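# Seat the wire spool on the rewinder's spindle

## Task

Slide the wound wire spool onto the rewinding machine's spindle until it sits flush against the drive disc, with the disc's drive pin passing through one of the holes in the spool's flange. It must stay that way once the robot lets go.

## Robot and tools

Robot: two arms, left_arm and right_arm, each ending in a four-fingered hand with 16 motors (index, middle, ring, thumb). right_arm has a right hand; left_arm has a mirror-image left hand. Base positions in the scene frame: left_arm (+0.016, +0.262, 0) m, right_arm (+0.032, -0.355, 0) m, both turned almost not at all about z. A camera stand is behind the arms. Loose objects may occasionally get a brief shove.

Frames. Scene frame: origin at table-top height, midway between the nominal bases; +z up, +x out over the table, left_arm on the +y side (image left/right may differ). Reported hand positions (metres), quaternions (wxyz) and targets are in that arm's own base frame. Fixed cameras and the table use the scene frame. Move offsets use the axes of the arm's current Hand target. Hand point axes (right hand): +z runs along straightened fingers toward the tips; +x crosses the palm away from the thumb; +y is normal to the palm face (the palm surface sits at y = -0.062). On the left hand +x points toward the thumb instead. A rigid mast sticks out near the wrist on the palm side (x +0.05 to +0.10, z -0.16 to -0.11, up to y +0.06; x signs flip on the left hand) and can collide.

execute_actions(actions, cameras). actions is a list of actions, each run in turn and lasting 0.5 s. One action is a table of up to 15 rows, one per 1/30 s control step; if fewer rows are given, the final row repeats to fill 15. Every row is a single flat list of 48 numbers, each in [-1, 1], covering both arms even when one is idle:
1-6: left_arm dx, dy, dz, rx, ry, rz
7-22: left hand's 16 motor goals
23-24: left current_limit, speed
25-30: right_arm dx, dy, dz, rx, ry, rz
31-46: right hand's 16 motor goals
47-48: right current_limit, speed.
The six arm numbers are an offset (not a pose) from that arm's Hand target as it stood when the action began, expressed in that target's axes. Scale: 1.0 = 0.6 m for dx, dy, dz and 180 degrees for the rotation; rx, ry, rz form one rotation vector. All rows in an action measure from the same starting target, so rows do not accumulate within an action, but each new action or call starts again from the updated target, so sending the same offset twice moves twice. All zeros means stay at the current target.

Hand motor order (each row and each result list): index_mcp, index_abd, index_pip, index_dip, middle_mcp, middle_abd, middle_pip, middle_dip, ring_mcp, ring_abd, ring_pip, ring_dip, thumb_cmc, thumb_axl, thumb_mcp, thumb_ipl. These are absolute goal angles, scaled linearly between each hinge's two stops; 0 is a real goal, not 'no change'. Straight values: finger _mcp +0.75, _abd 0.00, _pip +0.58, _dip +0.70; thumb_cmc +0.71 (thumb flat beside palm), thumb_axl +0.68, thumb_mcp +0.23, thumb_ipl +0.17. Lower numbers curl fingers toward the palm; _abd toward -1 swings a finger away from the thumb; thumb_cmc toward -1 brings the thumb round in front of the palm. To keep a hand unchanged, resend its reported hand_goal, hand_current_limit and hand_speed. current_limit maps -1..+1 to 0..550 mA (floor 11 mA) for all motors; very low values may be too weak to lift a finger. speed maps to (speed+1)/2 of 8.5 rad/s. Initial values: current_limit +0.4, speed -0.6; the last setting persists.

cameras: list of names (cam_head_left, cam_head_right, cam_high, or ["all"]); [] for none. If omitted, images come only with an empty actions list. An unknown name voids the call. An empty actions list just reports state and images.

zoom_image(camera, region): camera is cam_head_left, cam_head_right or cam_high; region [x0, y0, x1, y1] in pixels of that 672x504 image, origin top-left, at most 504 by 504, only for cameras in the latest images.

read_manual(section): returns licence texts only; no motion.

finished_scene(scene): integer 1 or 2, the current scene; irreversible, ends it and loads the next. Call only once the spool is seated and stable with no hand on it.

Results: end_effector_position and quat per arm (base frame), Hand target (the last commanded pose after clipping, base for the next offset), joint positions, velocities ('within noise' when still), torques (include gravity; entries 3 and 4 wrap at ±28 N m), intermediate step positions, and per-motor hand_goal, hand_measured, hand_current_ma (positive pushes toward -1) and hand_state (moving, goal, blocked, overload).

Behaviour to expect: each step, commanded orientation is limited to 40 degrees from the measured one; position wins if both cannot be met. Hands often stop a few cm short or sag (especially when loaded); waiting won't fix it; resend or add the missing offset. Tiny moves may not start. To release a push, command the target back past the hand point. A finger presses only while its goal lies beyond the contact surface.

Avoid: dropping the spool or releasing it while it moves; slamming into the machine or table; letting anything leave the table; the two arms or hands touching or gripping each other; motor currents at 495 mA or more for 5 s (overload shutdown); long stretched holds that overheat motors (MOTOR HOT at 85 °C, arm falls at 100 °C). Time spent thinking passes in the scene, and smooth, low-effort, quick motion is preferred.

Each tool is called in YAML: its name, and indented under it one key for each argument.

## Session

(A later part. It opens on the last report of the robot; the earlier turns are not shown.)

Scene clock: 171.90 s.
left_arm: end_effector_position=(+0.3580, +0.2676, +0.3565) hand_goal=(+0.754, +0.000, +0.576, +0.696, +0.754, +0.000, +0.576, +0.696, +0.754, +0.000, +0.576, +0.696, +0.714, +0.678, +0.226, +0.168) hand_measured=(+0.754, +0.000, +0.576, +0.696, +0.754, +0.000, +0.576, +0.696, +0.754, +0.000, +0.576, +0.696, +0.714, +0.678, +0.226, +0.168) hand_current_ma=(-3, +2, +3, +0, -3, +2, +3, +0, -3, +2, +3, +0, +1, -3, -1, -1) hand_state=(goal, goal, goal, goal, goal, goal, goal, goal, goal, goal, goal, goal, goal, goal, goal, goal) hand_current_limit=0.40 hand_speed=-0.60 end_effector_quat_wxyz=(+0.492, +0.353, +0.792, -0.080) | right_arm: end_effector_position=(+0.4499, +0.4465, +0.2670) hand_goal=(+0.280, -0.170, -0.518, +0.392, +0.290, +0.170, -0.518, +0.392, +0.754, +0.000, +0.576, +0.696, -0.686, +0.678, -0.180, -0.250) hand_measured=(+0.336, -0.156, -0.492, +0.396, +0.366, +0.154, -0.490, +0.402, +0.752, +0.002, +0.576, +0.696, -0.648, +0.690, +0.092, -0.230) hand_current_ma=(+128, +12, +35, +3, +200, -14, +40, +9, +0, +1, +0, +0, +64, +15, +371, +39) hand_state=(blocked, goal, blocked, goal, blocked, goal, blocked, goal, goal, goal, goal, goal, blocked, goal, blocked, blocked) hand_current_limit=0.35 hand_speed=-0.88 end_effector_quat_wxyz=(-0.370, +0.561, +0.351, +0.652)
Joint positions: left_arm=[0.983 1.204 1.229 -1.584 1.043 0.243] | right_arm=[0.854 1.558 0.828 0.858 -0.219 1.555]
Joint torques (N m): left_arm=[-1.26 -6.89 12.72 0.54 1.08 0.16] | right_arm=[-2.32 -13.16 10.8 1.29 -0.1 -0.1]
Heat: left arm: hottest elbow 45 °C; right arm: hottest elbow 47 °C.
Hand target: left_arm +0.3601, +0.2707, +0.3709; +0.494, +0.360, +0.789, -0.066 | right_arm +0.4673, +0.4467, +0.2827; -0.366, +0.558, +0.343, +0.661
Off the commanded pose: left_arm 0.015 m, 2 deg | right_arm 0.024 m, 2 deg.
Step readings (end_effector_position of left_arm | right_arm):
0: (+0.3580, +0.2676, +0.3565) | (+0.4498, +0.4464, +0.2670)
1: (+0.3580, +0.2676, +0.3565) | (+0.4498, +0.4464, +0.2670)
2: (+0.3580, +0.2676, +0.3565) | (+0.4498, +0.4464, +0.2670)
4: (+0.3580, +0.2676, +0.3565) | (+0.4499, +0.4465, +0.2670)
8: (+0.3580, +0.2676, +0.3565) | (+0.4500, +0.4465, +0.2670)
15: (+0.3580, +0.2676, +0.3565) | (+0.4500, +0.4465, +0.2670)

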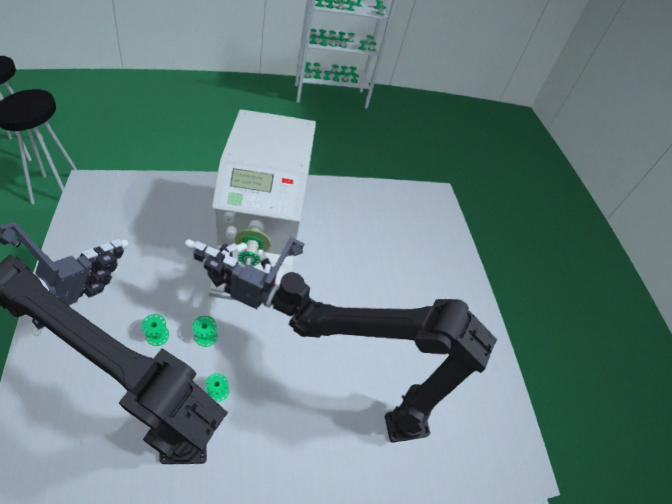

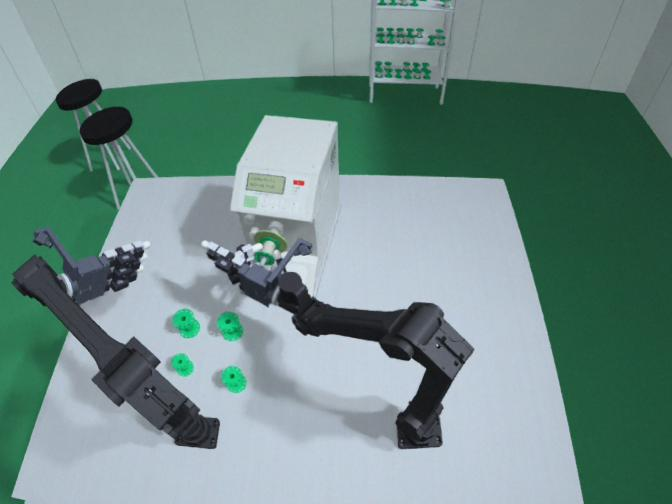

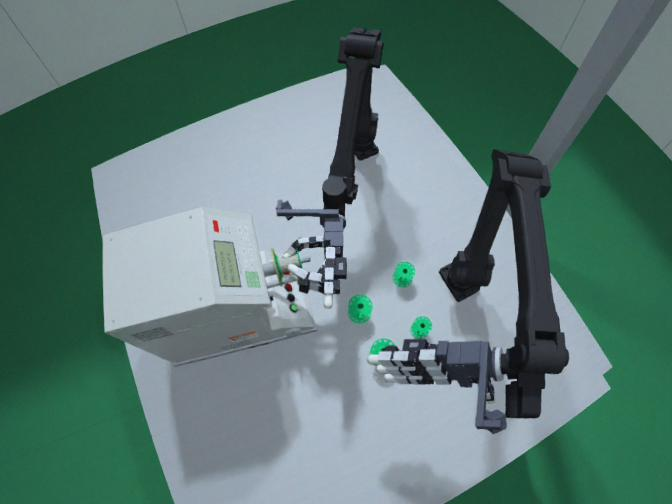

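execute_actions:
  actions: []
  cameras: ["all"]

zoom_image:
  camera: "cam_high"
  region: [268, 250, 288, 282]

zoom_image:
  camera: "cam_high"
  region: [240, 225, 330, 300]

zoom_image:
  camera: "cam_head_left"
  region: [236, 249, 262, 269]

Scene clock: 173.73 s.
left_arm: end_effector_position=(+0.3580, +0.2676, +0.3565) hand_goal=(+0.754, +0.000, +0.576, +0.696, +0.754, +0.000, +0.576, +0.696, +0.754, +0.000, +0.576, +0.696, +0.714, +0.678, +0.226, +0.168) hand_measured=(+0.754, +0.000, +0.576, +0.696, +0.754, +0.000, +0.576, +0.696, +0.754, +0.000, +0.576, +0.696, +0.714, +0.678, +0.226, +0.168) hand_current_ma=(-3, +2, +3, +0, -3, +2, +3, +0, -3, +2, +3, +0, +1, -3, -1, -1) hand_state=(goal, goal, goal, goal, goal, goal, goal, goal, goal, goal, goal, goal, goal, goal, goal, goal) hand_current_limit=0.40 hand_speed=-0.60 end_effector_quat_wxyz=(+0.492, +0.353, +0.792, -0.080) | right_arm: end_effector_position=(+0.4499, +0.4465, +0.2670) hand_goal=(+0.280, -0.170, -0.518, +0.392, +0.290, +0.170, -0.518, +0.392, +0.754, +0.000, +0.576, +0.696, -0.686, +0.678, -0.180, -0.250) hand_measured=(+0.336, -0.156, -0.492, +0.396, +0.366, +0.154, -0.490, +0.402, +0.752, +0.002, +0.576, +0.696, -0.648, +0.690, +0.092, -0.230) hand_current_ma=(+128, +12, +35, +3, +200, -14, +40, +9, +0, +1, +0, +0, +64, +15, +371, +39) hand_state=(blocked, goal, blocked, goal, blocked, goal, blocked, goal, goal, goal, goal, goal, blocked, goal, blocked, blocked) hand_current_limit=0.35 hand_speed=-0.88 end_effector_quat_wxyz=(-0.370, +0.561, +0.351, +0.652)
Joint positions: left_arm=[0.983 1.204 1.229 -1.584 1.043 0.243] | right_arm=[0.854 1.558 0.828 0.858 -0.219 1.555]
Joint velocities: within noise
Joint torques (N m): left_arm=[-0.85 -6.77 12.72 0.43 1.09 0.17] | right_arm=[-1.73 -13.27 10.63 1.29 -0.08 -0.16]
Heat: left arm: hottest elbow 45 °C; right arm: hottest elbow 46 °C.
Hand target: left_arm +0.3601, +0.2707, +0.3709; +0.494, +0.360, +0.789, -0.066 | right_arm +0.4673, +0.4467, +0.2827; -0.366, +0.558, +0.343, +0.661
Off the commanded pose: left_arm 0.015 m, 2 deg | right_arm 0.024 m, 2 deg.

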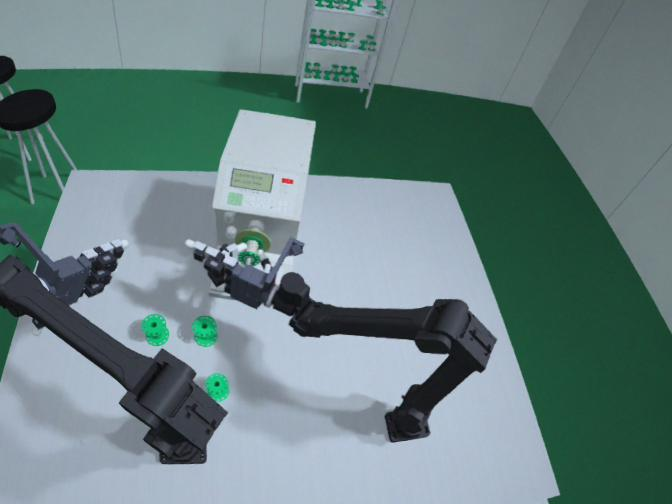

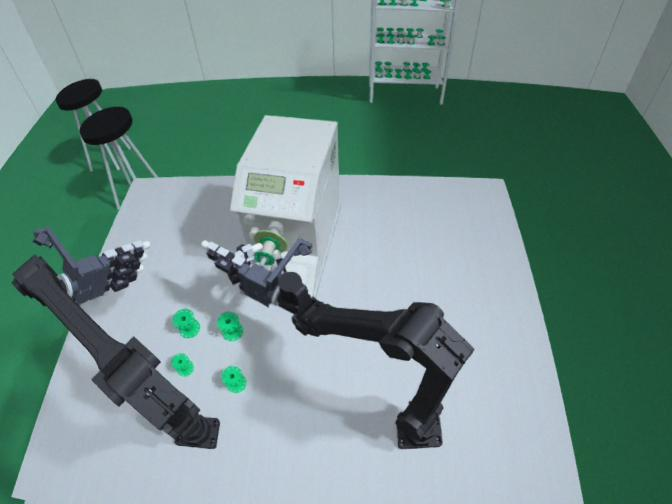

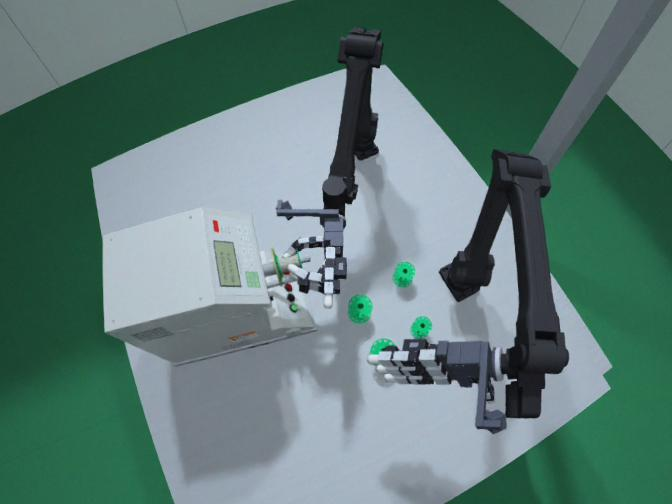

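Scaled by 15.750.

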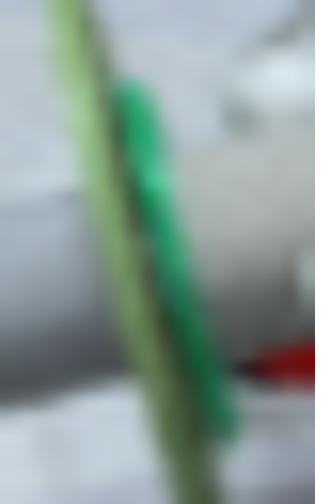

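Scaled by 5.600.

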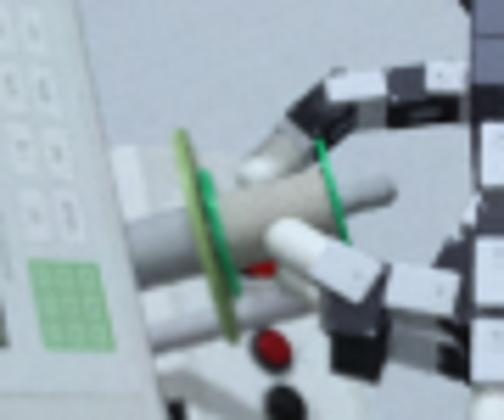

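Scaled by 19.385.

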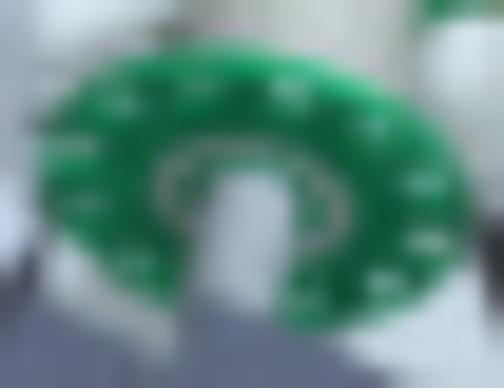

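execute_actions:
  actions:
    - [[0,0,0,0,0,0,0.754,0,0.576,0.696,0.754,0,0.576,0.696,0.754,0,0.576,0.696,0.714,0.678,0.226,0.168,0.4,-0.6,0.00438,0.00657,0.00267,0,0,0,0.28,-0.17,-0.518,0.391,0.29,0.17,-0.518,0.391,0.754,0,0.576,0.696,-0.686,0.678,-0.18,-0.25,0.35,-0.88]]
    - [[0,0,0,0,0,0,0.754,0,0.576,0.696,0.754,0,0.576,0.696,0.754,0,0.576,0.696,0.714,0.678,0.226,0.168,0.4,-0.6,-0.00989,-0.00045,-0.00142,0,0,0,0.28,-0.17,-0.518,0.391,0.29,0.17,-0.518,0.391,0.754,0,0.576,0.696,-0.686,0.678,-0.18,-0.25,0.35,-0.88]]
    - [[0,0,0,0,0,0,0.754,0,0.576,0.696,0.754,0,0.576,0.696,0.754,0,0.576,0.696,0.714,0.678,0.226,0.168,0.4,-0.6,0.00433,-0.00128,0.00543,0,0,0,0.28,-0.17,-0.518,0.391,0.29,0.17,-0.518,0.391,0.754,0,0.576,0.696,-0.686,0.678,-0.18,-0.25,0.35,-0.88]]
    - [[0,0,0,0,0,0,0.754,0,0.576,0.696,0.754,0,0.576,0.696,0.754,0,0.576,0.696,0.714,0.678,0.226,0.168,0.4,-0.6,0.00122,0.00303,-0.00945,0,0,0,0.28,-0.17,-0.518,0.391,0.29,0.17,-0.518,0.391,0.754,0,0.576,0.696,-0.686,0.678,-0.18,-0.25,0.35,-0.88]]
    - [[0,0,0,0,0,0,0.754,0,0.576,0.696,0.754,0,0.576,0.696,0.754,0,0.576,0.696,0.714,0.678,0.226,0.168,0.4,-0.6,-0.00061,-0.00152,0.00473,0,0,0,0.28,-0.17,-0.518,0.391,0.29,0.17,-0.518,0.391,0.754,0,0.576,0.696,-0.686,0.678,-0.18,-0.25,0.35,-0.88]]
  cameras: ["all"]

zoom_image:
  camera: "cam_high"
  region: [268, 250, 288, 282]

zoom_image:
  camera: "cam_head_left"
  region: [236, 249, 262, 269]

Scene clock: 179.33 s.
left_arm: end_effector_position=(+0.3580, +0.2676, +0.3565) hand_goal=(+0.754, +0.000, +0.576, +0.696, +0.754, +0.000, +0.576, +0.696, +0.754, +0.000, +0.576, +0.696, +0.714, +0.678, +0.226, +0.168) hand_measured=(+0.754, +0.000, +0.576, +0.696, +0.754, +0.000, +0.576, +0.696, +0.754, +0.000, +0.576, +0.696, +0.714, +0.678, +0.226, +0.168) hand_current_ma=(-3, +2, +3, +0, -3, +2, +3, +0, -3, +2, +3, +0, +1, -3, -1, -1) hand_state=(goal, goal, goal, goal, goal, goal, goal, goal, goal, goal, goal, goal, goal, goal, goal, goal) hand_current_limit=0.40 hand_speed=-0.60 end_effector_quat_wxyz=(+0.492, +0.353, +0.792, -0.080) | right_arm: end_effector_position=(+0.4506, +0.4465, +0.2669) hand_goal=(+0.280, -0.170, -0.518, +0.392, +0.290, +0.170, -0.518, +0.392, +0.754, +0.000, +0.576, +0.696, -0.686, +0.678, -0.180, -0.250) hand_measured=(+0.336, -0.156, -0.492, +0.396, +0.366, +0.154, -0.492, +0.398, +0.752, +0.002, +0.576, +0.696, -0.648, +0.690, +0.092, -0.230) hand_current_ma=(+128, +12, +35, +3, +199, -14, +36, +4, +0, +1, +0, +0, +66, +15, +371, +39) hand_state=(blocked, goal, blocked, goal, blocked, goal, blocked, goal, goal, goal, goal, goal, blocked, goal, blocked, blocked) hand_current_limit=0.35 hand_speed=-0.88 end_effector_quat_wxyz=(-0.371, +0.561, +0.355, +0.649)
Joint positions: left_arm=[0.983 1.204 1.229 -1.584 1.043 0.243] | right_arm=[0.85 1.556 0.829 0.848 -0.231 1.553]
Joint torques (N m): left_arm=[-0.97 -6.89 12.74 0.53 1.08 0.15] | right_arm=[-2.43 -12.45 10.88 1.69 0.11 -0.08]
Heat: left arm: hottest elbow 45 °C; right arm: hottest elbow 46 °C.
Hand target: left_arm +0.3601, +0.2707, +0.3709; +0.494, +0.360, +0.789, -0.066 | right_arm +0.4713, +0.4459, +0.2827; -0.366, +0.558, +0.343, +0.661
Off the commanded pose: left_arm 0.015 m, 2 deg | right_arm 0.026 m, 2 deg.
Step readings (end_effector_position of left_arm | right_arm):
0: (+0.3580, +0.2676, +0.3565) | (+0.4499, +0.4465, +0.2670)
1: (+0.3580, +0.2676, +0.3565) | (+0.4499, +0.4466, +0.2669)
2: (+0.3580, +0.2676, +0.3565) | (+0.4499, +0.4466, +0.2668)
4: (+0.3580, +0.2676, +0.3565) | (+0.4502, +0.4466, +0.2667)
8: (+0.3580, +0.2676, +0.3565) | (+0.4503, +0.4464, +0.2668)
15: (+0.3580, +0.2676, +0.3565) | (+0.4503, +0.4466, +0.2668)
16: (+0.3580, +0.2676, +0.3565) | (+0.4503, +0.4466, +0.2668)
17: (+0.3580, +0.2676, +0.3565) | (+0.4503, +0.4466, +0.2668)
19: (+0.3580, +0.2676, +0.3565) | (+0.4503, +0.4466, +0.2668)
23: (+0.3580, +0.2676, +0.3565) | (+0.4503, +0.4466, +0.2668)
30: (+0.3580, +0.2676, +0.3565) | (+0.4503, +0.4466, +0.2668)
31: (+0.3580, +0.2676, +0.3565) | (+0.4503, +0.4466, +0.2668)
32: (+0.3580, +0.2676, +0.3565) | (+0.4503, +0.4466, +0.2668)
34: (+0.3580, +0.2676, +0.3565) | (+0.4503, +0.4466, +0.2668)
38: (+0.3580, +0.2676, +0.3565) | (+0.4503, +0.4466, +0.2668)
45: (+0.3580, +0.2676, +0.3565) | (+0.4503, +0.4466, +0.2668)
46: (+0.3580, +0.2676, +0.3565) | (+0.4503, +0.4466, +0.2668)
47: (+0.3580, +0.2676, +0.3565) | (+0.4503, +0.4466, +0.2668)
49: (+0.3580, +0.2676, +0.3565) | (+0.4504, +0.4466, +0.2668)
53: (+0.3580, +0.2676, +0.3565) | (+0.4506, +0.4464, +0.2669)
60: (+0.3580, +0.2676, +0.3565) | (+0.4506, +0.4465, +0.2669)
61: (+0.3580, +0.2676, +0.3565) | (+0.4506, +0.4465, +0.2669)
62: (+0.3580, +0.2676, +0.3565) | (+0.4506, +0.4465, +0.2669)
64: (+0.3580, +0.2676, +0.3565) | (+0.4506, +0.4465, +0.2669)
68: (+0.3580, +0.2676, +0.3565) | (+0.4506, +0.4465, +0.2669)
75: (+0.3580, +0.2676, +0.3565) | (+0.4506, +0.4465, +0.2669)

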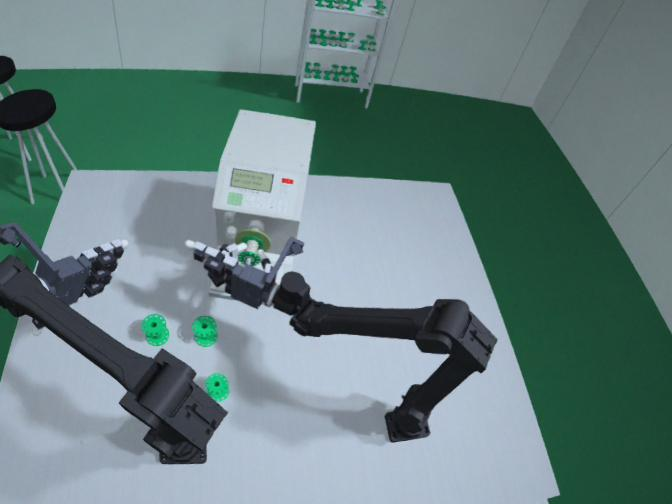

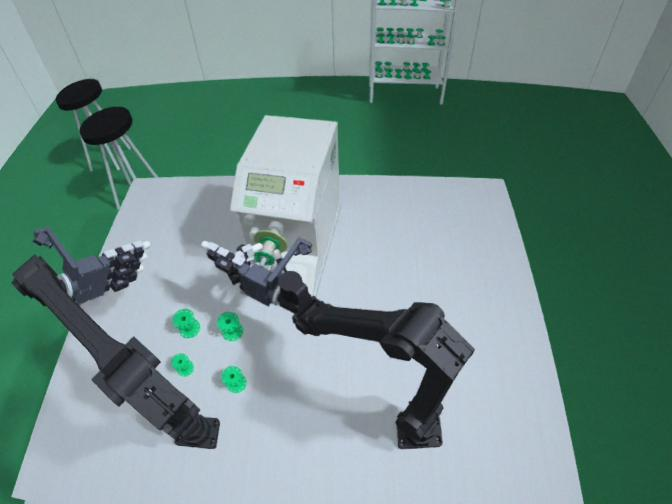

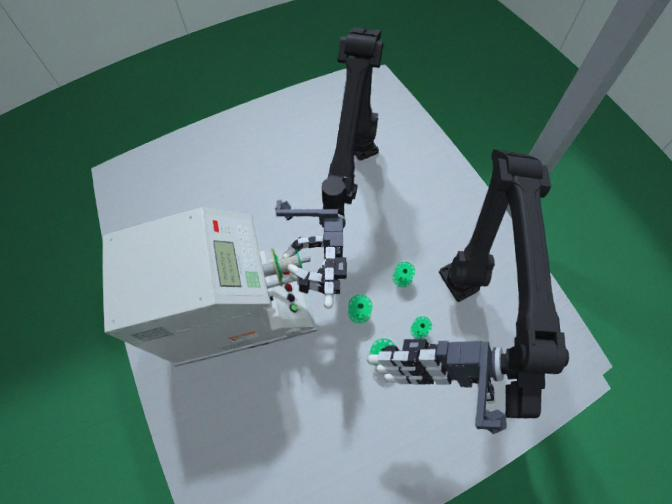

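Scaled by 15.750.

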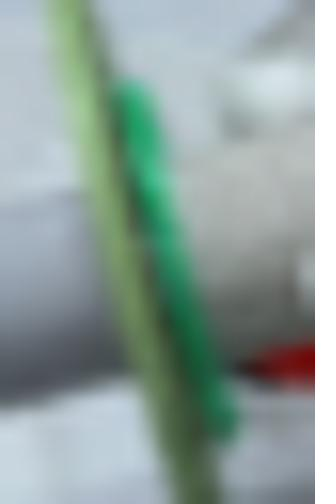

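Scaled by 19.385.

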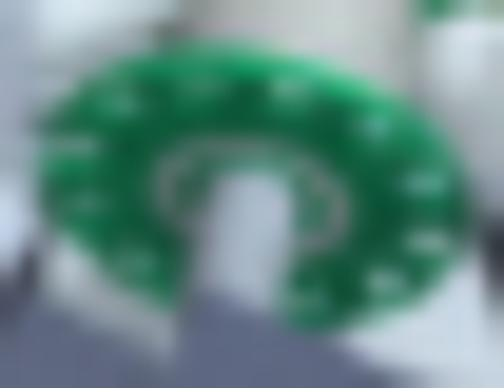

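zoom_image:
  camera: "cam_high"
  region: [271, 258, 283, 270]

zoom_image:
  camera: "cam_head_left"
  region: [230, 228, 275, 273]

zoom_image:
  camera: "cam_head_right"
  region: [245, 225, 295, 275]

Scaled by 42.000.

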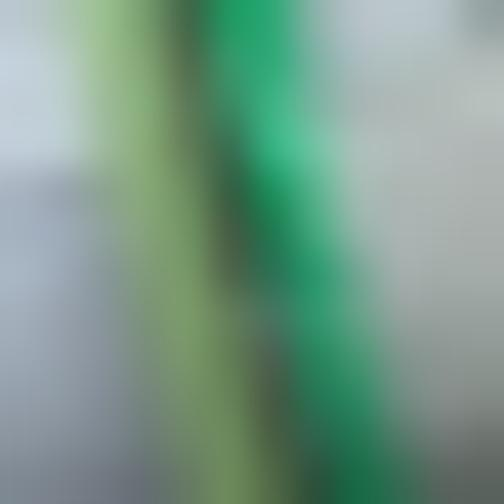

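Scaled by 11.200.

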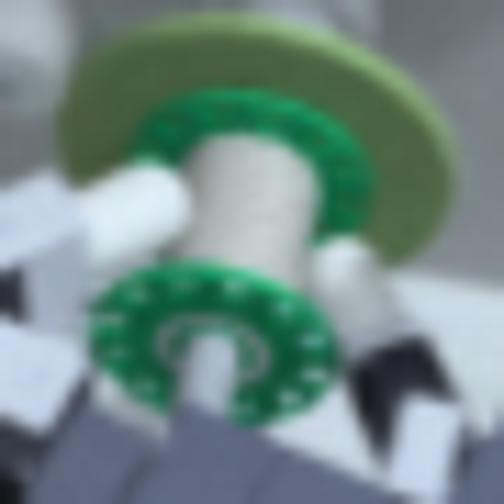

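Scaled by 10.080.

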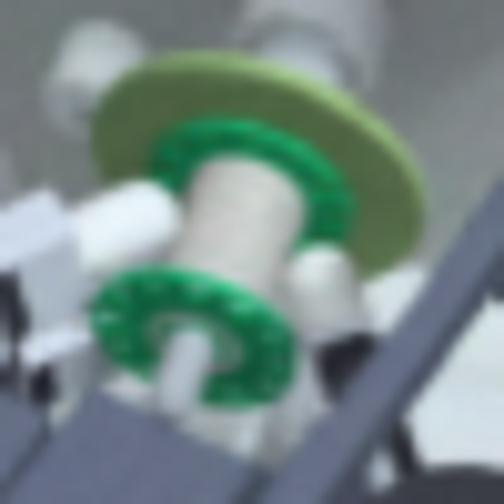

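execute_actions:
  actions:
    - [[0,0,0,0,0,0,0.754,0,0.576,0.696,0.754,0,0.576,0.696,0.754,0,0.576,0.696,0.714,0.678,0.226,0.168,0.4,-0.6,0.0017,-0.019,-0.0059,0,0,0,0.28,-0.17,-0.518,0.391,0.29,0.17,-0.518,0.391,0.754,0,0.576,0.696,-0.686,0.678,-0.18,-0.25,0.35,-0.88]]
    - [[0,0,0,0,0,0,0.754,0,0.576,0.696,0.754,0,0.576,0.696,0.754,0,0.576,0.696,0.714,0.678,0.226,0.168,0.4,-0.6,0,0,0,0,0,0,0.32,-0.17,-0.518,0.391,0.34,0.17,-0.518,0.391,0.754,0,0.576,0.696,-0.686,0.678,0.0,-0.25,0.35,-0.88]]
  cameras: ["cam_high","cam_head_left"]

zoom_image:
  camera: "cam_high"
  region: [255, 240, 315, 290]

zoom_image:
  camera: "cam_head_left"
  region: [230, 228, 275, 273]

Scene clock: 186.53 s.
left_arm: end_effector_position=(+0.3580, +0.2676, +0.3565) hand_goal=(+0.754, +0.000, +0.576, +0.696, +0.754, +0.000, +0.576, +0.696, +0.754, +0.000, +0.576, +0.696, +0.714, +0.678, +0.226, +0.168) hand_measured=(+0.754, +0.000, +0.576, +0.696, +0.754, +0.000, +0.576, +0.696, +0.754, +0.000, +0.576, +0.696, +0.714, +0.678, +0.226, +0.168) hand_current_ma=(-3, +2, +3, +0, -3, +2, +3, +0, -3, +2, +3, +0, +1, -3, -1, -1) hand_state=(goal, goal, goal, goal, goal, goal, goal, goal, goal, goal, goal, goal, goal, goal, goal, goal) hand_current_limit=0.40 hand_speed=-0.60 end_effector_quat_wxyz=(+0.492, +0.353, +0.792, -0.080) | right_arm: end_effector_position=(+0.4507, +0.4456, +0.2668) hand_goal=(+0.320, -0.170, -0.518, +0.392, +0.340, +0.170, -0.518, +0.392, +0.754, +0.000, +0.576, +0.696, -0.686, +0.678, +0.000, -0.250) hand_measured=(+0.346, -0.156, -0.496, +0.396, +0.378, +0.154, -0.498, +0.394, +0.752, +0.002, +0.576, +0.696, -0.648, +0.690, +0.088, -0.228) hand_current_ma=(+39, +12, +28, +3, +69, -14, +25, +1, +0, +1, +0, +0, +66, +15, +329, +47) hand_state=(blocked, goal, blocked, goal, blocked, goal, blocked, goal, goal, goal, goal, goal, blocked, goal, blocked, blocked) hand_current_limit=0.35 hand_speed=-0.88 end_effector_quat_wxyz=(-0.367, +0.564, +0.351, +0.651)
Joint positions: left_arm=[0.983 1.204 1.229 -1.584 1.043 0.243] | right_arm=[0.854 1.556 0.829 0.848 -0.215 1.553]
Joint torques (N m): left_arm=[-0.67 -7.12 12.66 0.57 1.09 0.18] | right_arm=[-0.62 -14.21 9.96 1.76 0.32 -0.05]
Heat: left arm: hottest elbow 45 °C; right arm: hottest elbow 46 °C.
Hand target: left_arm +0.3601, +0.2707, +0.3709; +0.494, +0.360, +0.789, -0.066 | right_arm +0.4596, +0.4484, +0.2826; -0.366, +0.558, +0.343, +0.661
Off the commanded pose: left_arm 0.015 m, 2 deg | right_arm 0.018 m, 2 deg.
Step readings (end_effector_position of left_arm | right_arm):
0: (+0.3580, +0.2676, +0.3565) | (+0.4506, +0.4465, +0.2669)
1: (+0.3580, +0.2676, +0.3565) | (+0.4506, +0.4464, +0.2669)
2: (+0.3580, +0.2676, +0.3565) | (+0.4508, +0.4462, +0.2669)
4: (+0.3580, +0.2676, +0.3565) | (+0.4506, +0.4462, +0.2669)
8: (+0.3580, +0.2676, +0.3565) | (+0.4504, +0.4461, +0.2668)
15: (+0.3580, +0.2676, +0.3565) | (+0.4504, +0.4461, +0.2668)
16: (+0.3580, +0.2676, +0.3565) | (+0.4504, +0.4461, +0.2668)
17: (+0.3580, +0.2676, +0.3565) | (+0.4504, +0.4461, +0.2668)
19: (+0.3580, +0.2676, +0.3565) | (+0.4506, +0.4458, +0.2668)
23: (+0.3580, +0.2676, +0.3565) | (+0.4507, +0.4456, +0.2668)
30: (+0.3580, +0.2676, +0.3565) | (+0.4507, +0.4456, +0.2668)
Images, in order (width x height): cam_head_left 672x504, cam_high 672x504.

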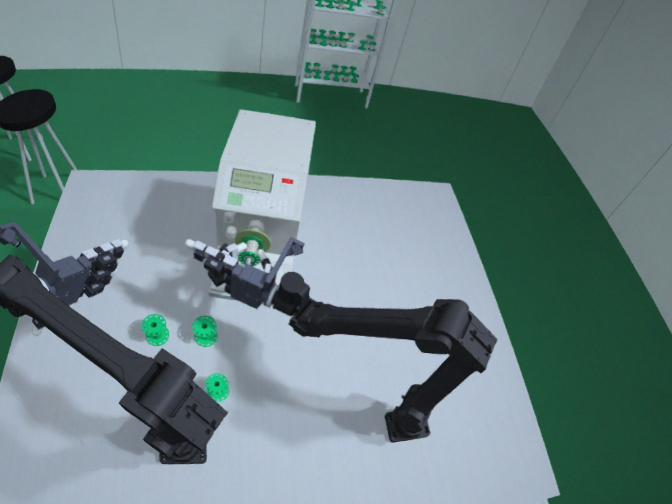

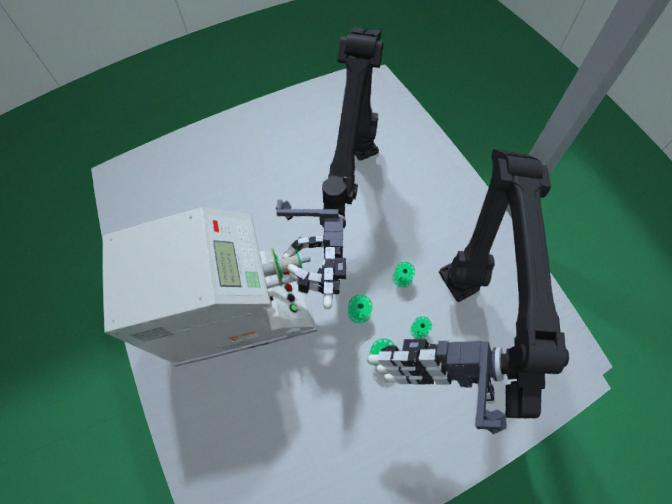

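Scaled by 8.400.

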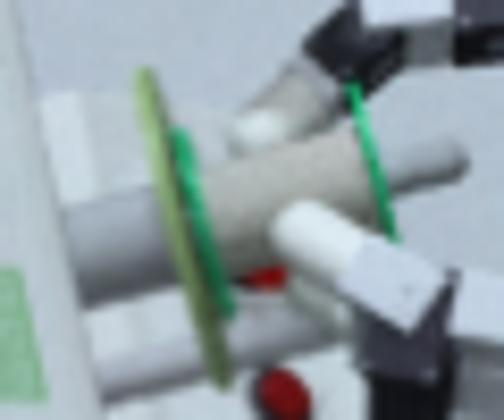

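Scaled by 11.200.

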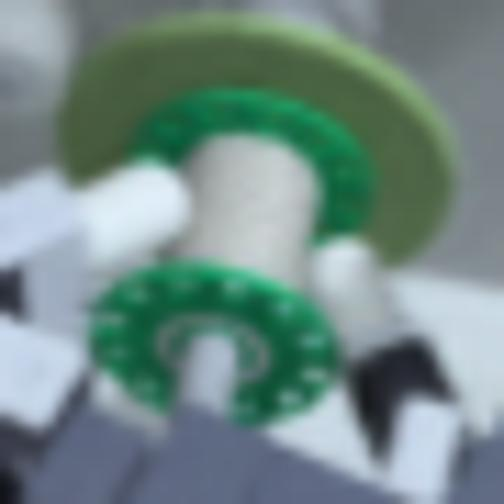

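execute_actions:
  actions:
    - [[0,0,0,0,0,0,0.754,0,0.576,0.696,0.754,0,0.576,0.696,0.754,0,0.576,0.696,0.714,0.678,0.226,0.168,0.4,-0.6,0,0,0,0,0,0,0.35,-0.17,-0.518,0.391,0.38,0.17,-0.518,0.391,0.754,0,0.576,0.696,-0.686,0.678,0.10,-0.23,0.35,-0.88]]
    - [[0,0,0,0,0,0,0.754,0,0.576,0.696,0.754,0,0.576,0.696,0.754,0,0.576,0.696,0.714,0.678,0.226,0.168,0.4,-0.6,0,0,0,0,0,0,0.37,-0.17,-0.518,0.391,0.40,0.17,-0.518,0.391,0.754,0,0.576,0.696,-0.686,0.678,0.14,-0.23,0.35,-0.88]]
  cameras: ["cam_high","cam_head_left"]

zoom_image:
  camera: "cam_high"
  region: [255, 240, 315, 290]

zoom_image:
  camera: "cam_head_left"
  region: [230, 228, 275, 273]

Scene clock: 188.87 s.
left_arm: end_effector_position=(+0.3580, +0.2676, +0.3565) hand_goal=(+0.754, +0.000, +0.576, +0.696, +0.754, +0.000, +0.576, +0.696, +0.754, +0.000, +0.576, +0.696, +0.714, +0.678, +0.226, +0.168) hand_measured=(+0.754, +0.000, +0.576, +0.696, +0.754, +0.000, +0.576, +0.696, +0.754, +0.000, +0.576, +0.696, +0.714, +0.678, +0.226, +0.168) hand_current_ma=(-3, +2, +3, +0, -3, +2, +3, +0, -3, +2, +3, +0, +1, -3, -1, -1) hand_state=(goal, goal, goal, goal, goal, goal, goal, goal, goal, goal, goal, goal, goal, goal, goal, goal) hand_current_limit=0.40 hand_speed=-0.60 end_effector_quat_wxyz=(+0.492, +0.353, +0.792, -0.080) | right_arm: end_effector_position=(+0.4513, +0.4447, +0.2668) hand_goal=(+0.370, -0.170, -0.518, +0.392, +0.400, +0.170, -0.518, +0.392, +0.754, +0.000, +0.576, +0.696, -0.686, +0.678, +0.140, -0.230) hand_measured=(+0.368, -0.160, -0.514, +0.396, +0.404, +0.166, -0.512, +0.394, +0.752, +0.002, +0.576, +0.696, -0.664, +0.684, +0.138, -0.228) hand_current_ma=(-1, +7, +2, +2, +3, -2, +3, +0, +0, +1, +0, +0, +28, +4, -1, +1) hand_state=(goal, goal, goal, goal, goal, goal, goal, goal, goal, goal, goal, goal, blocked, goal, goal, goal) hand_current_limit=0.35 hand_speed=-0.88 end_effector_quat_wxyz=(-0.365, +0.565, +0.349, +0.652)
Joint positions: left_arm=[0.983 1.204 1.229 -1.584 1.043 0.243] | right_arm=[0.854 1.556 0.829 0.848 -0.209 1.553]
Joint torques (N m): left_arm=[-1.03 -6.89 12.75 0.47 1.09 0.17] | right_arm=[-1.2 -13.51 9.74 1.78 0.1 -0.13]
Heat: left arm: hottest elbow 45 °C; right arm: hottest elbow 45 °C.
Hand target: left_arm +0.3601, +0.2707, +0.3709; +0.494, +0.360, +0.789, -0.066 | right_arm +0.4597, +0.4483, +0.2826; -0.366, +0.558, +0.343, +0.661
Off the commanded pose: left_arm 0.015 m, 2 deg | right_arm 0.018 m, 1 deg.
Step readings (end_effector_position of left_arm | right_arm):
0: (+0.3580, +0.2676, +0.3565) | (+0.4507, +0.4456, +0.2668)
1: (+0.3580, +0.2676, +0.3565) | (+0.4507, +0.4456, +0.2668)
2: (+0.3580, +0.2676, +0.3565) | (+0.4508, +0.4455, +0.2668)
4: (+0.3580, +0.2676, +0.3565) | (+0.4511, +0.4450, +0.2668)
8: (+0.3580, +0.2676, +0.3565) | (+0.4512, +0.4450, +0.2668)
15: (+0.3580, +0.2676, +0.3565) | (+0.4512, +0.4450, +0.2668)
16: (+0.3580, +0.2676, +0.3565) | (+0.4512, +0.4450, +0.2668)
17: (+0.3580, +0.2676, +0.3565) | (+0.4512, +0.4449, +0.2668)
19: (+0.3580, +0.2676, +0.3565) | (+0.4513, +0.4448, +0.2668)
23: (+0.3580, +0.2676, +0.3565) | (+0.4513, +0.4447, +0.2668)
30: (+0.3580, +0.2676, +0.3565) | (+0.4513, +0.4447, +0.2668)
Images, in order (width x height): cam_head_left 672x504, cam_high 672x504.

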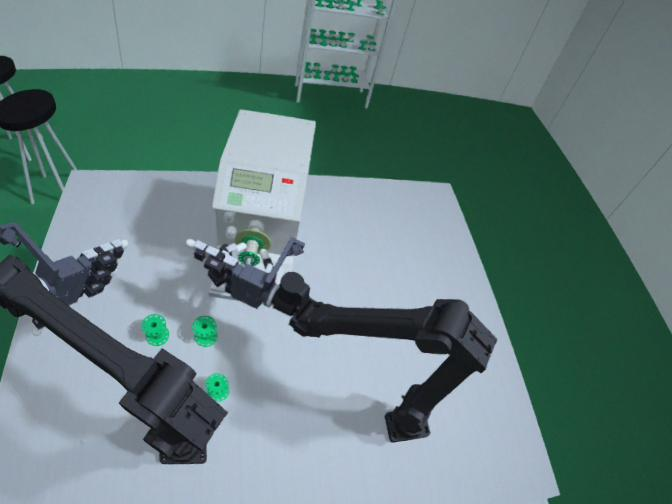

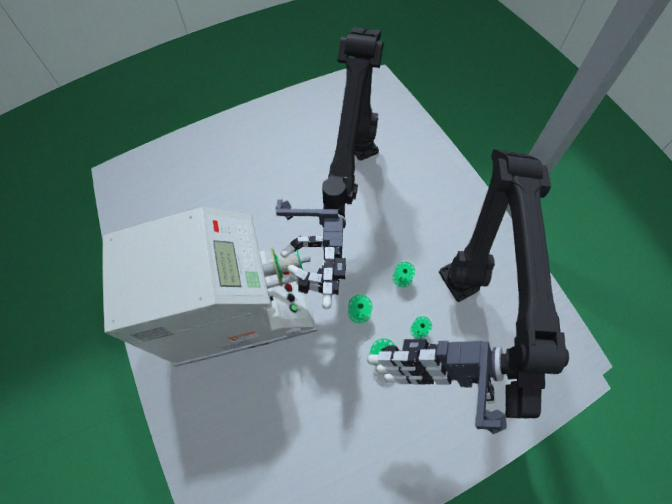

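Scaled by 8.400.

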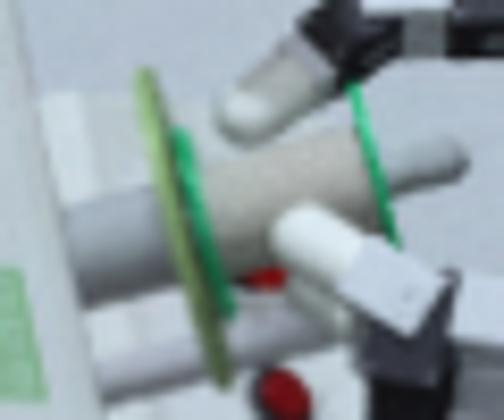

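Scaled by 11.200.

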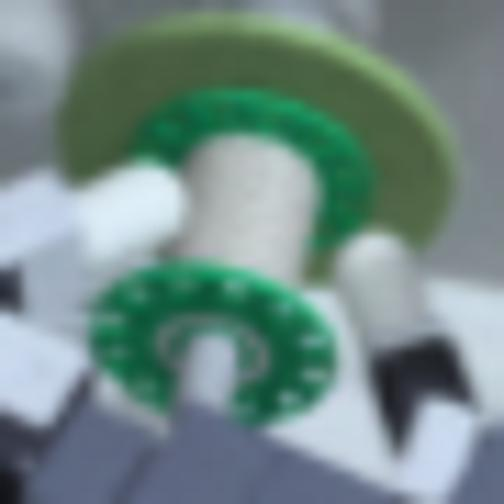

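execute_actions:
  actions:
    - [[0,0,0,0,0,0,0.754,0,0.576,0.696,0.754,0,0.576,0.696,0.754,0,0.576,0.696,0.714,0.678,0.226,0.168,0.4,-0.6,0.0009,-0.0095,-0.0029,0,0,0,0.50,-0.17,-0.518,0.391,0.50,0.17,-0.518,0.391,0.754,0,0.576,0.696,-0.686,0.678,0.25,-0.211,0.2,-0.75]]
    - [[0,0,0,0,0,0,0.754,0,0.576,0.696,0.754,0,0.576,0.696,0.754,0,0.576,0.696,0.714,0.678,0.226,0.168,0.4,-0.6,0,0,0,0,0,0,0.712,-0.17,-0.518,0.391,0.712,0.17,-0.518,0.391,0.754,0,0.576,0.696,-0.686,0.678,0.35,-0.1,0.2,-0.75]]
    - [[0,0,0,0,0,0,0.754,0,0.576,0.696,0.754,0,0.576,0.696,0.754,0,0.576,0.696,0.714,0.678,0.226,0.168,0.4,-0.6,0,0,0,0,0,0,0.712,-0.17,-0.518,0.391,0.712,0.17,-0.518,0.391,0.754,0,0.576,0.696,-0.686,0.678,0.35,-0.1,0.2,-0.75]]
  cameras: ["cam_high","cam_head_left"]

zoom_image:
  camera: "cam_high"
  region: [255, 240, 315, 290]

zoom_image:
  camera: "cam_head_left"
  region: [230, 228, 275, 273]

Scene clock: 197.70 s.
left_arm: end_effector_position=(+0.3580, +0.2676, +0.3565) hand_goal=(+0.754, +0.000, +0.576, +0.696, +0.754, +0.000, +0.576, +0.696, +0.754, +0.000, +0.576, +0.696, +0.714, +0.678, +0.226, +0.168) hand_measured=(+0.754, +0.000, +0.576, +0.696, +0.754, +0.000, +0.576, +0.696, +0.754, +0.000, +0.576, +0.696, +0.714, +0.678, +0.226, +0.168) hand_current_ma=(-3, +2, +3, +0, -3, +2, +3, +0, -3, +2, +3, +0, +1, -3, -1, -1) hand_state=(goal, goal, goal, goal, goal, goal, goal, goal, goal, goal, goal, goal, goal, goal, goal, goal) hand_current_limit=0.40 hand_speed=-0.60 end_effector_quat_wxyz=(+0.492, +0.353, +0.792, -0.080) | right_arm: end_effector_position=(+0.4529, +0.4425, +0.2661) hand_goal=(+0.712, -0.170, -0.518, +0.392, +0.712, +0.170, -0.518, +0.392, +0.754, +0.000, +0.576, +0.696, -0.686, +0.678, +0.350, -0.100) hand_measured=(+0.710, -0.162, -0.516, +0.396, +0.710, +0.170, -0.514, +0.394, +0.752, +0.002, +0.576, +0.696, -0.664, +0.680, +0.348, -0.102) hand_current_ma=(-1, +6, +1, +2, -1, +0, +2, +0, +0, +1, +0, +0, +28, +1, -1, -1) hand_state=(goal, goal, goal, goal, goal, goal, goal, goal, goal, goal, goal, goal, blocked, goal, goal, goal) hand_current_limit=0.20 hand_speed=-0.75 end_effector_quat_wxyz=(-0.361, +0.568, +0.345, +0.654)
Joint positions: left_arm=[0.983 1.204 1.229 -1.584 1.043 0.243] | right_arm=[0.854 1.556 0.829 0.845 -0.195 1.553]
Joint torques (N m): left_arm=[-0.79 -6.59 12.81 0.51 1.08 0.14] | right_arm=[0.15 -14.04 9.26 2.09 0.04 -0.08]
Heat: left arm: hottest elbow 45 °C; right arm: hottest elbow 45 °C.
Hand target: left_arm +0.3601, +0.2707, +0.3709; +0.494, +0.360, +0.789, -0.066 | right_arm +0.4538, +0.4496, +0.2826; -0.366, +0.558, +0.343, +0.661
Off the commanded pose: left_arm 0.015 m, 2 deg | right_arm 0.018 m, 2 deg.
Step readings (end_effector_position of left_arm | right_arm):
0: (+0.3580, +0.2676, +0.3565) | (+0.4513, +0.4447, +0.2668)
1: (+0.3580, +0.2676, +0.3565) | (+0.4514, +0.4447, +0.2668)
2: (+0.3580, +0.2676, +0.3565) | (+0.4516, +0.4443, +0.2668)
4: (+0.3580, +0.2676, +0.3565) | (+0.4523, +0.4433, +0.2662)
8: (+0.3580, +0.2676, +0.3565) | (+0.4527, +0.4428, +0.2661)
15: (+0.3580, +0.2676, +0.3565) | (+0.4528, +0.4426, +0.2661)
16: (+0.3580, +0.2676, +0.3565) | (+0.4528, +0.4426, +0.2661)
17: (+0.3580, +0.2676, +0.3565) | (+0.4528, +0.4426, +0.2661)
19: (+0.3580, +0.2676, +0.3565) | (+0.4529, +0.4425, +0.2661)
23: (+0.3580, +0.2676, +0.3565) | (+0.4529, +0.4425, +0.2661)
30: (+0.3580, +0.2676, +0.3565) | (+0.4529, +0.4425, +0.2661)
31: (+0.3580, +0.2676, +0.3565) | (+0.4529, +0.4425, +0.2661)
32: (+0.3580, +0.2676, +0.3565) | (+0.4529, +0.4425, +0.2661)
34: (+0.3580, +0.2676, +0.3565) | (+0.4529, +0.4425, +0.2661)
38: (+0.3580, +0.2676, +0.3565) | (+0.4529, +0.4425, +0.2661)
45: (+0.3580, +0.2676, +0.3565) | (+0.4529, +0.4425, +0.2661)
Images, in order (width x height): cam_head_left 672x504, cam_high 672x504.

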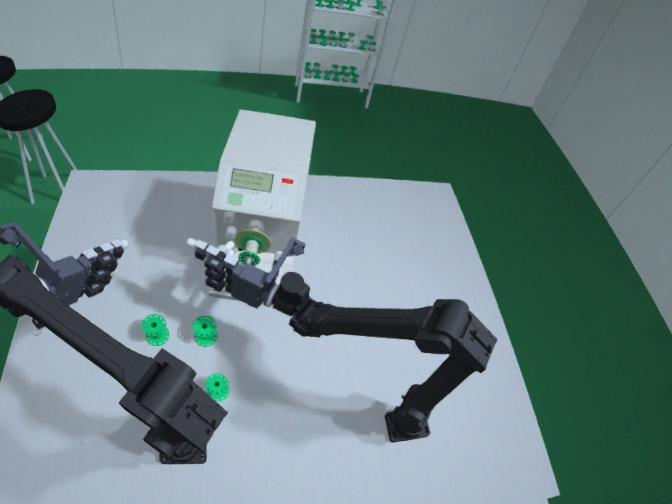

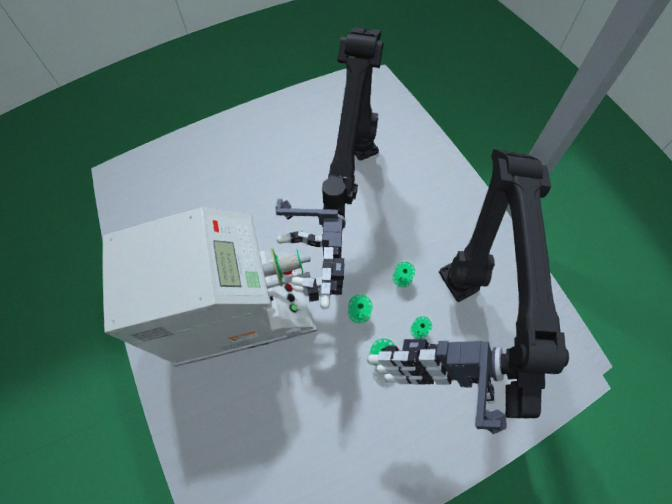

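Scaled by 8.400.

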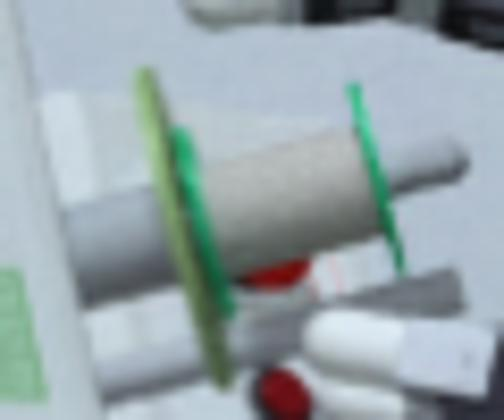

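Scaled by 11.200.

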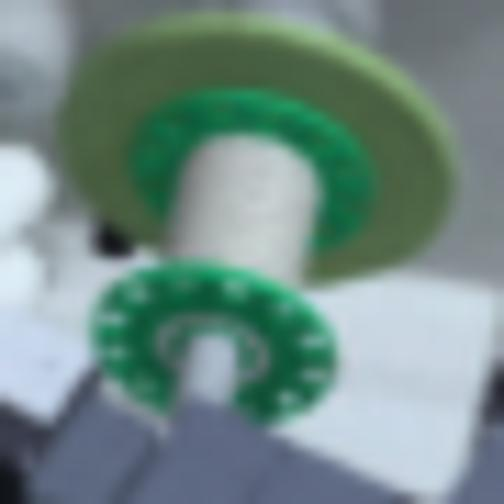

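zoom_image:
  camera: "cam_high"
  region: [270, 247, 290, 267]

zoom_image:
  camera: "cam_high"
  region: [270, 267, 290, 287]

zoom_image:
  camera: "cam_head_left"
  region: [234, 227, 274, 257]

Scaled by 25.200.

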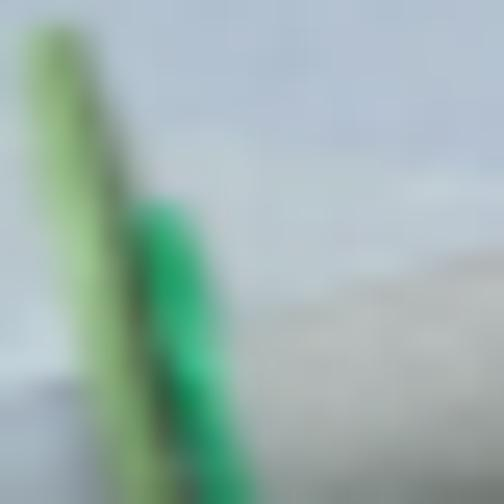

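Scaled by 25.200.

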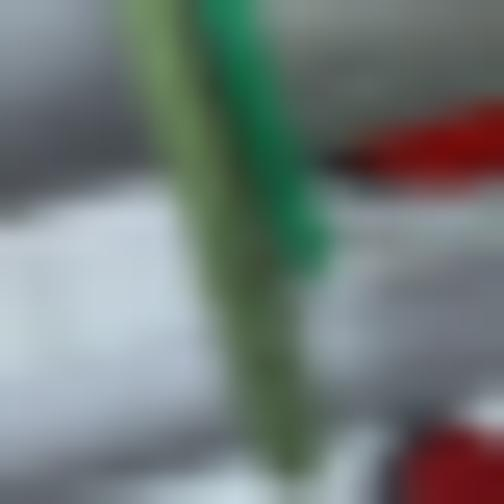

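Scaled by 12.600.

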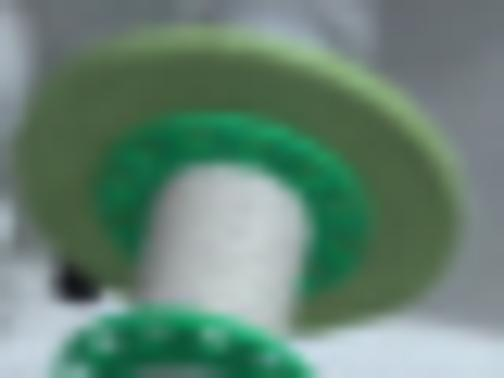

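execute_actions:
  actions:
    - [[0,0,0,0,0,0,0.754,0,0.576,0.696,0.754,0,0.576,0.696,0.754,0,0.576,0.696,0.714,0.678,0.226,0.168,0.4,-0.6,0.0050,-0.0555,-0.0172,0,0,0,0.712,-0.17,-0.518,0.391,0.712,0.17,-0.518,0.391,0.754,0,0.576,0.696,-0.686,0.678,0.35,-0.1,0.2,-0.75]]
    - [[0,0,0,0,0,0,0.754,0,0.576,0.696,0.754,0,0.576,0.696,0.754,0,0.576,0.696,0.714,0.678,0.226,0.168,0.4,-0.6,0.0050,-0.0555,-0.0172,0,0,0,0.712,-0.17,-0.518,0.391,0.712,0.17,-0.518,0.391,0.754,0,0.576,0.696,-0.686,0.678,0.35,-0.1,0.2,-0.75]]
    - [[0,0,0,0,0,0,0.754,0,0.576,0.696,0.754,0,0.576,0.696,0.754,0,0.576,0.696,0.714,0.678,0.226,0.168,0.4,-0.6,0.0050,-0.0555,-0.0172,0,0,0,0.712,-0.17,-0.518,0.391,0.712,0.17,-0.518,0.391,0.754,0,0.576,0.696,-0.686,0.678,0.35,-0.1,0.2,-0.75]]
  cameras: ["cam_high","cam_head_left"]

zoom_image:
  camera: "cam_high"
  region: [250, 230, 330, 296]

zoom_image:
  camera: "cam_head_left"
  region: [225, 222, 285, 282]

Scene clock: 203.03 s.
left_arm: end_effector_position=(+0.3580, +0.2676, +0.3565) hand_goal=(+0.754, +0.000, +0.576, +0.696, +0.754, +0.000, +0.576, +0.696, +0.754, +0.000, +0.576, +0.696, +0.714, +0.678, +0.226, +0.168) hand_measured=(+0.754, +0.000, +0.576, +0.696, +0.754, +0.000, +0.576, +0.696, +0.754, +0.000, +0.576, +0.696, +0.714, +0.678, +0.226, +0.168) hand_current_ma=(-3, +2, +3, +0, -3, +2, +3, +0, -3, +2, +3, +0, +1, -3, -1, -1) hand_state=(goal, goal, goal, goal, goal, goal, goal, goal, goal, goal, goal, goal, goal, goal, goal, goal) hand_current_limit=0.40 hand_speed=-0.60 end_effector_quat_wxyz=(+0.492, +0.353, +0.792, -0.080) | right_arm: end_effector_position=(+0.3523, +0.4766, +0.2765) hand_goal=(+0.712, -0.170, -0.518, +0.392, +0.712, +0.170, -0.518, +0.392, +0.754, +0.000, +0.576, +0.696, -0.686, +0.678, +0.350, -0.100) hand_measured=(+0.712, -0.162, -0.516, +0.396, +0.712, +0.170, -0.514, +0.394, +0.754, +0.002, +0.576, +0.696, -0.664, +0.680, +0.348, -0.102) hand_current_ma=(+0, +6, +1, +2, +0, +0, +2, +0, +0, +1, +0, +0, +28, +1, -1, -1) hand_state=(goal, goal, goal, goal, goal, goal, goal, goal, goal, goal, goal, goal, blocked, goal, goal, goal) hand_current_limit=0.20 hand_speed=-0.75 end_effector_quat_wxyz=(-0.370, +0.564, +0.342, +0.655)
Joint positions: left_arm=[0.983 1.204 1.229 -1.584 1.043 0.243] | right_arm=[1.089 1.47 0.756 0.845 0.029 1.537]
Joint torques (N m): left_arm=[-0.73 -6.89 12.72 0.47 1.11 0.15] | right_arm=[-0.91 -13.68 7.04 2.17 0.08 -0.3]
Heat: left arm: hottest elbow 45 °C; right arm: hottest elbow 45 °C.
Hand target: left_arm +0.3601, +0.2707, +0.3709; +0.494, +0.360, +0.789, -0.066 | right_arm +0.3511, +0.4718, +0.2828; -0.366, +0.558, +0.343, +0.661
Off the commanded pose: left_arm 0.015 m, 2 deg | right_arm 0.008 m, 1 deg.
Step readings (end_effector_position of left_arm | right_arm):
0: (+0.3580, +0.2676, +0.3565) | (+0.4529, +0.4425, +0.2661)
1: (+0.3580, +0.2676, +0.3565) | (+0.4529, +0.4424, +0.2661)
2: (+0.3580, +0.2676, +0.3565) | (+0.4518, +0.4429, +0.2663)
4: (+0.3580, +0.2676, +0.3565) | (+0.4493, +0.4434, +0.2677)
8: (+0.3580, +0.2676, +0.3565) | (+0.4336, +0.4538, +0.2746)
15: (+0.3580, +0.2676, +0.3565) | (+0.4206, +0.4621, +0.2805)
16: (+0.3580, +0.2676, +0.3565) | (+0.4208, +0.4613, +0.2798)
17: (+0.3580, +0.2676, +0.3565) | (+0.4205, +0.4600, +0.2789)
19: (+0.3580, +0.2676, +0.3565) | (+0.4166, +0.4567, +0.2763)
23: (+0.3580, +0.2676, +0.3565) | (+0.3998, +0.4609, +0.2735)
30: (+0.3580, +0.2676, +0.3565) | (+0.3867, +0.4692, +0.2764)
31: (+0.3580, +0.2676, +0.3565) | (+0.3870, +0.4687, +0.2766)
32: (+0.3580, +0.2676, +0.3565) | (+0.3867, +0.4674, +0.2762)
34: (+0.3580, +0.2676, +0.3565) | (+0.3827, +0.4644, +0.2751)
38: (+0.3580, +0.2676, +0.3565) | (+0.3652, +0.4691, +0.2740)
45: (+0.3580, +0.2676, +0.3565) | (+0.3521, +0.4769, +0.2764)
Images, in order (width x height): cam_head_left 672x504, cam_high 672x504.

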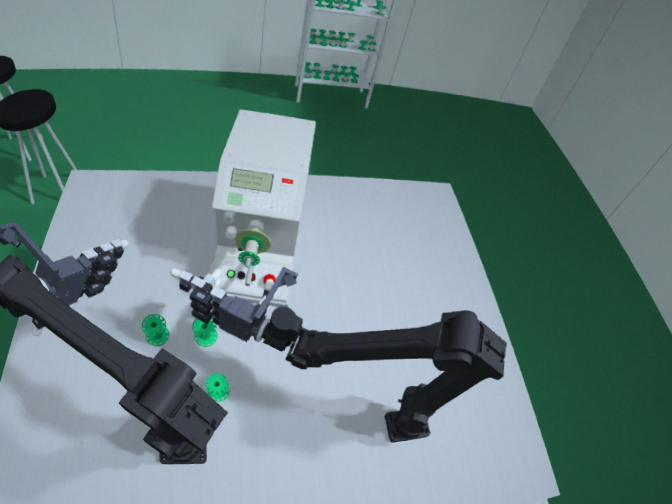

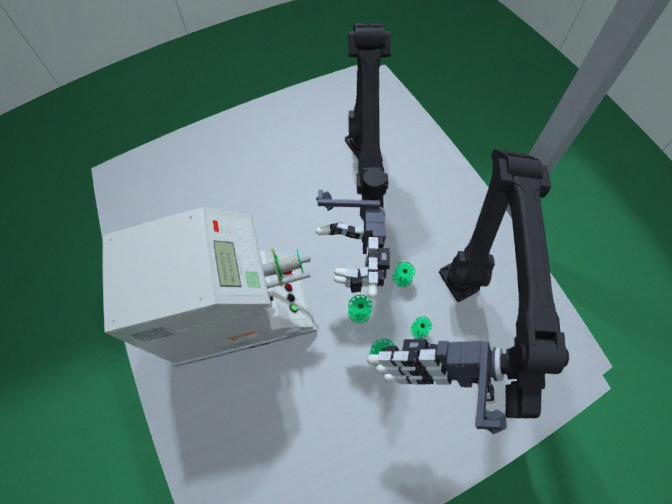

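Scaled by 6.300.

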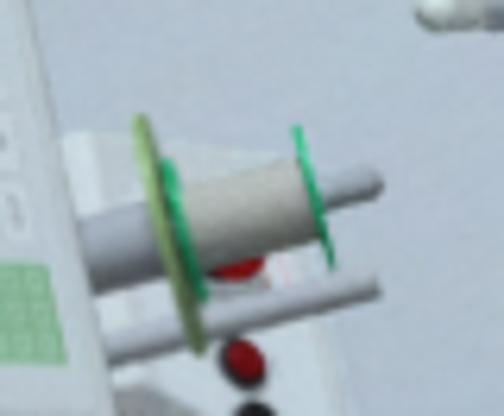

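Scaled by 8.400.

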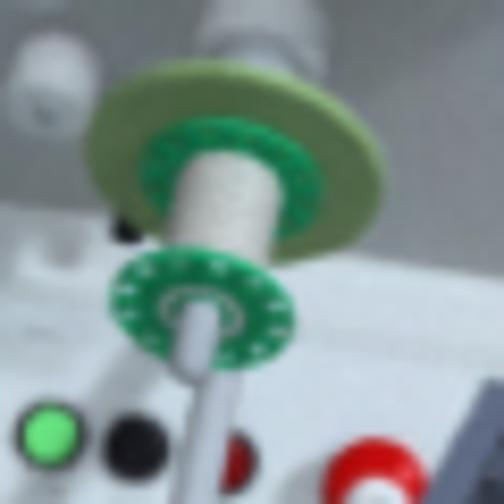

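zoom_image:
  camera: "cam_head_left"
  region: [220, 215, 300, 315]

zoom_image:
  camera: "cam_high"
  region: [295, 245, 325, 285]

Scaled by 5.040.

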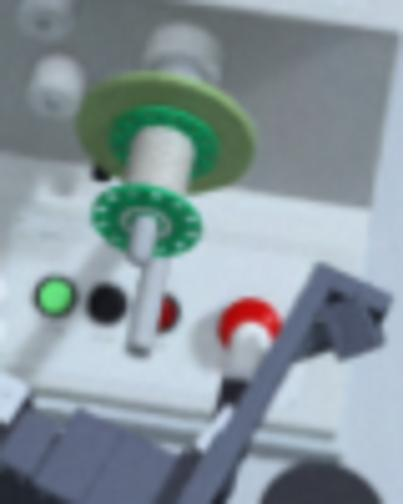

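Scaled by 12.600.

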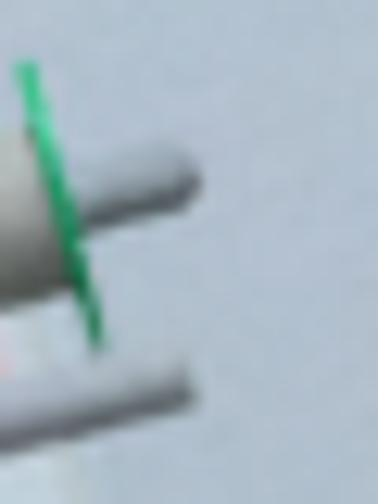

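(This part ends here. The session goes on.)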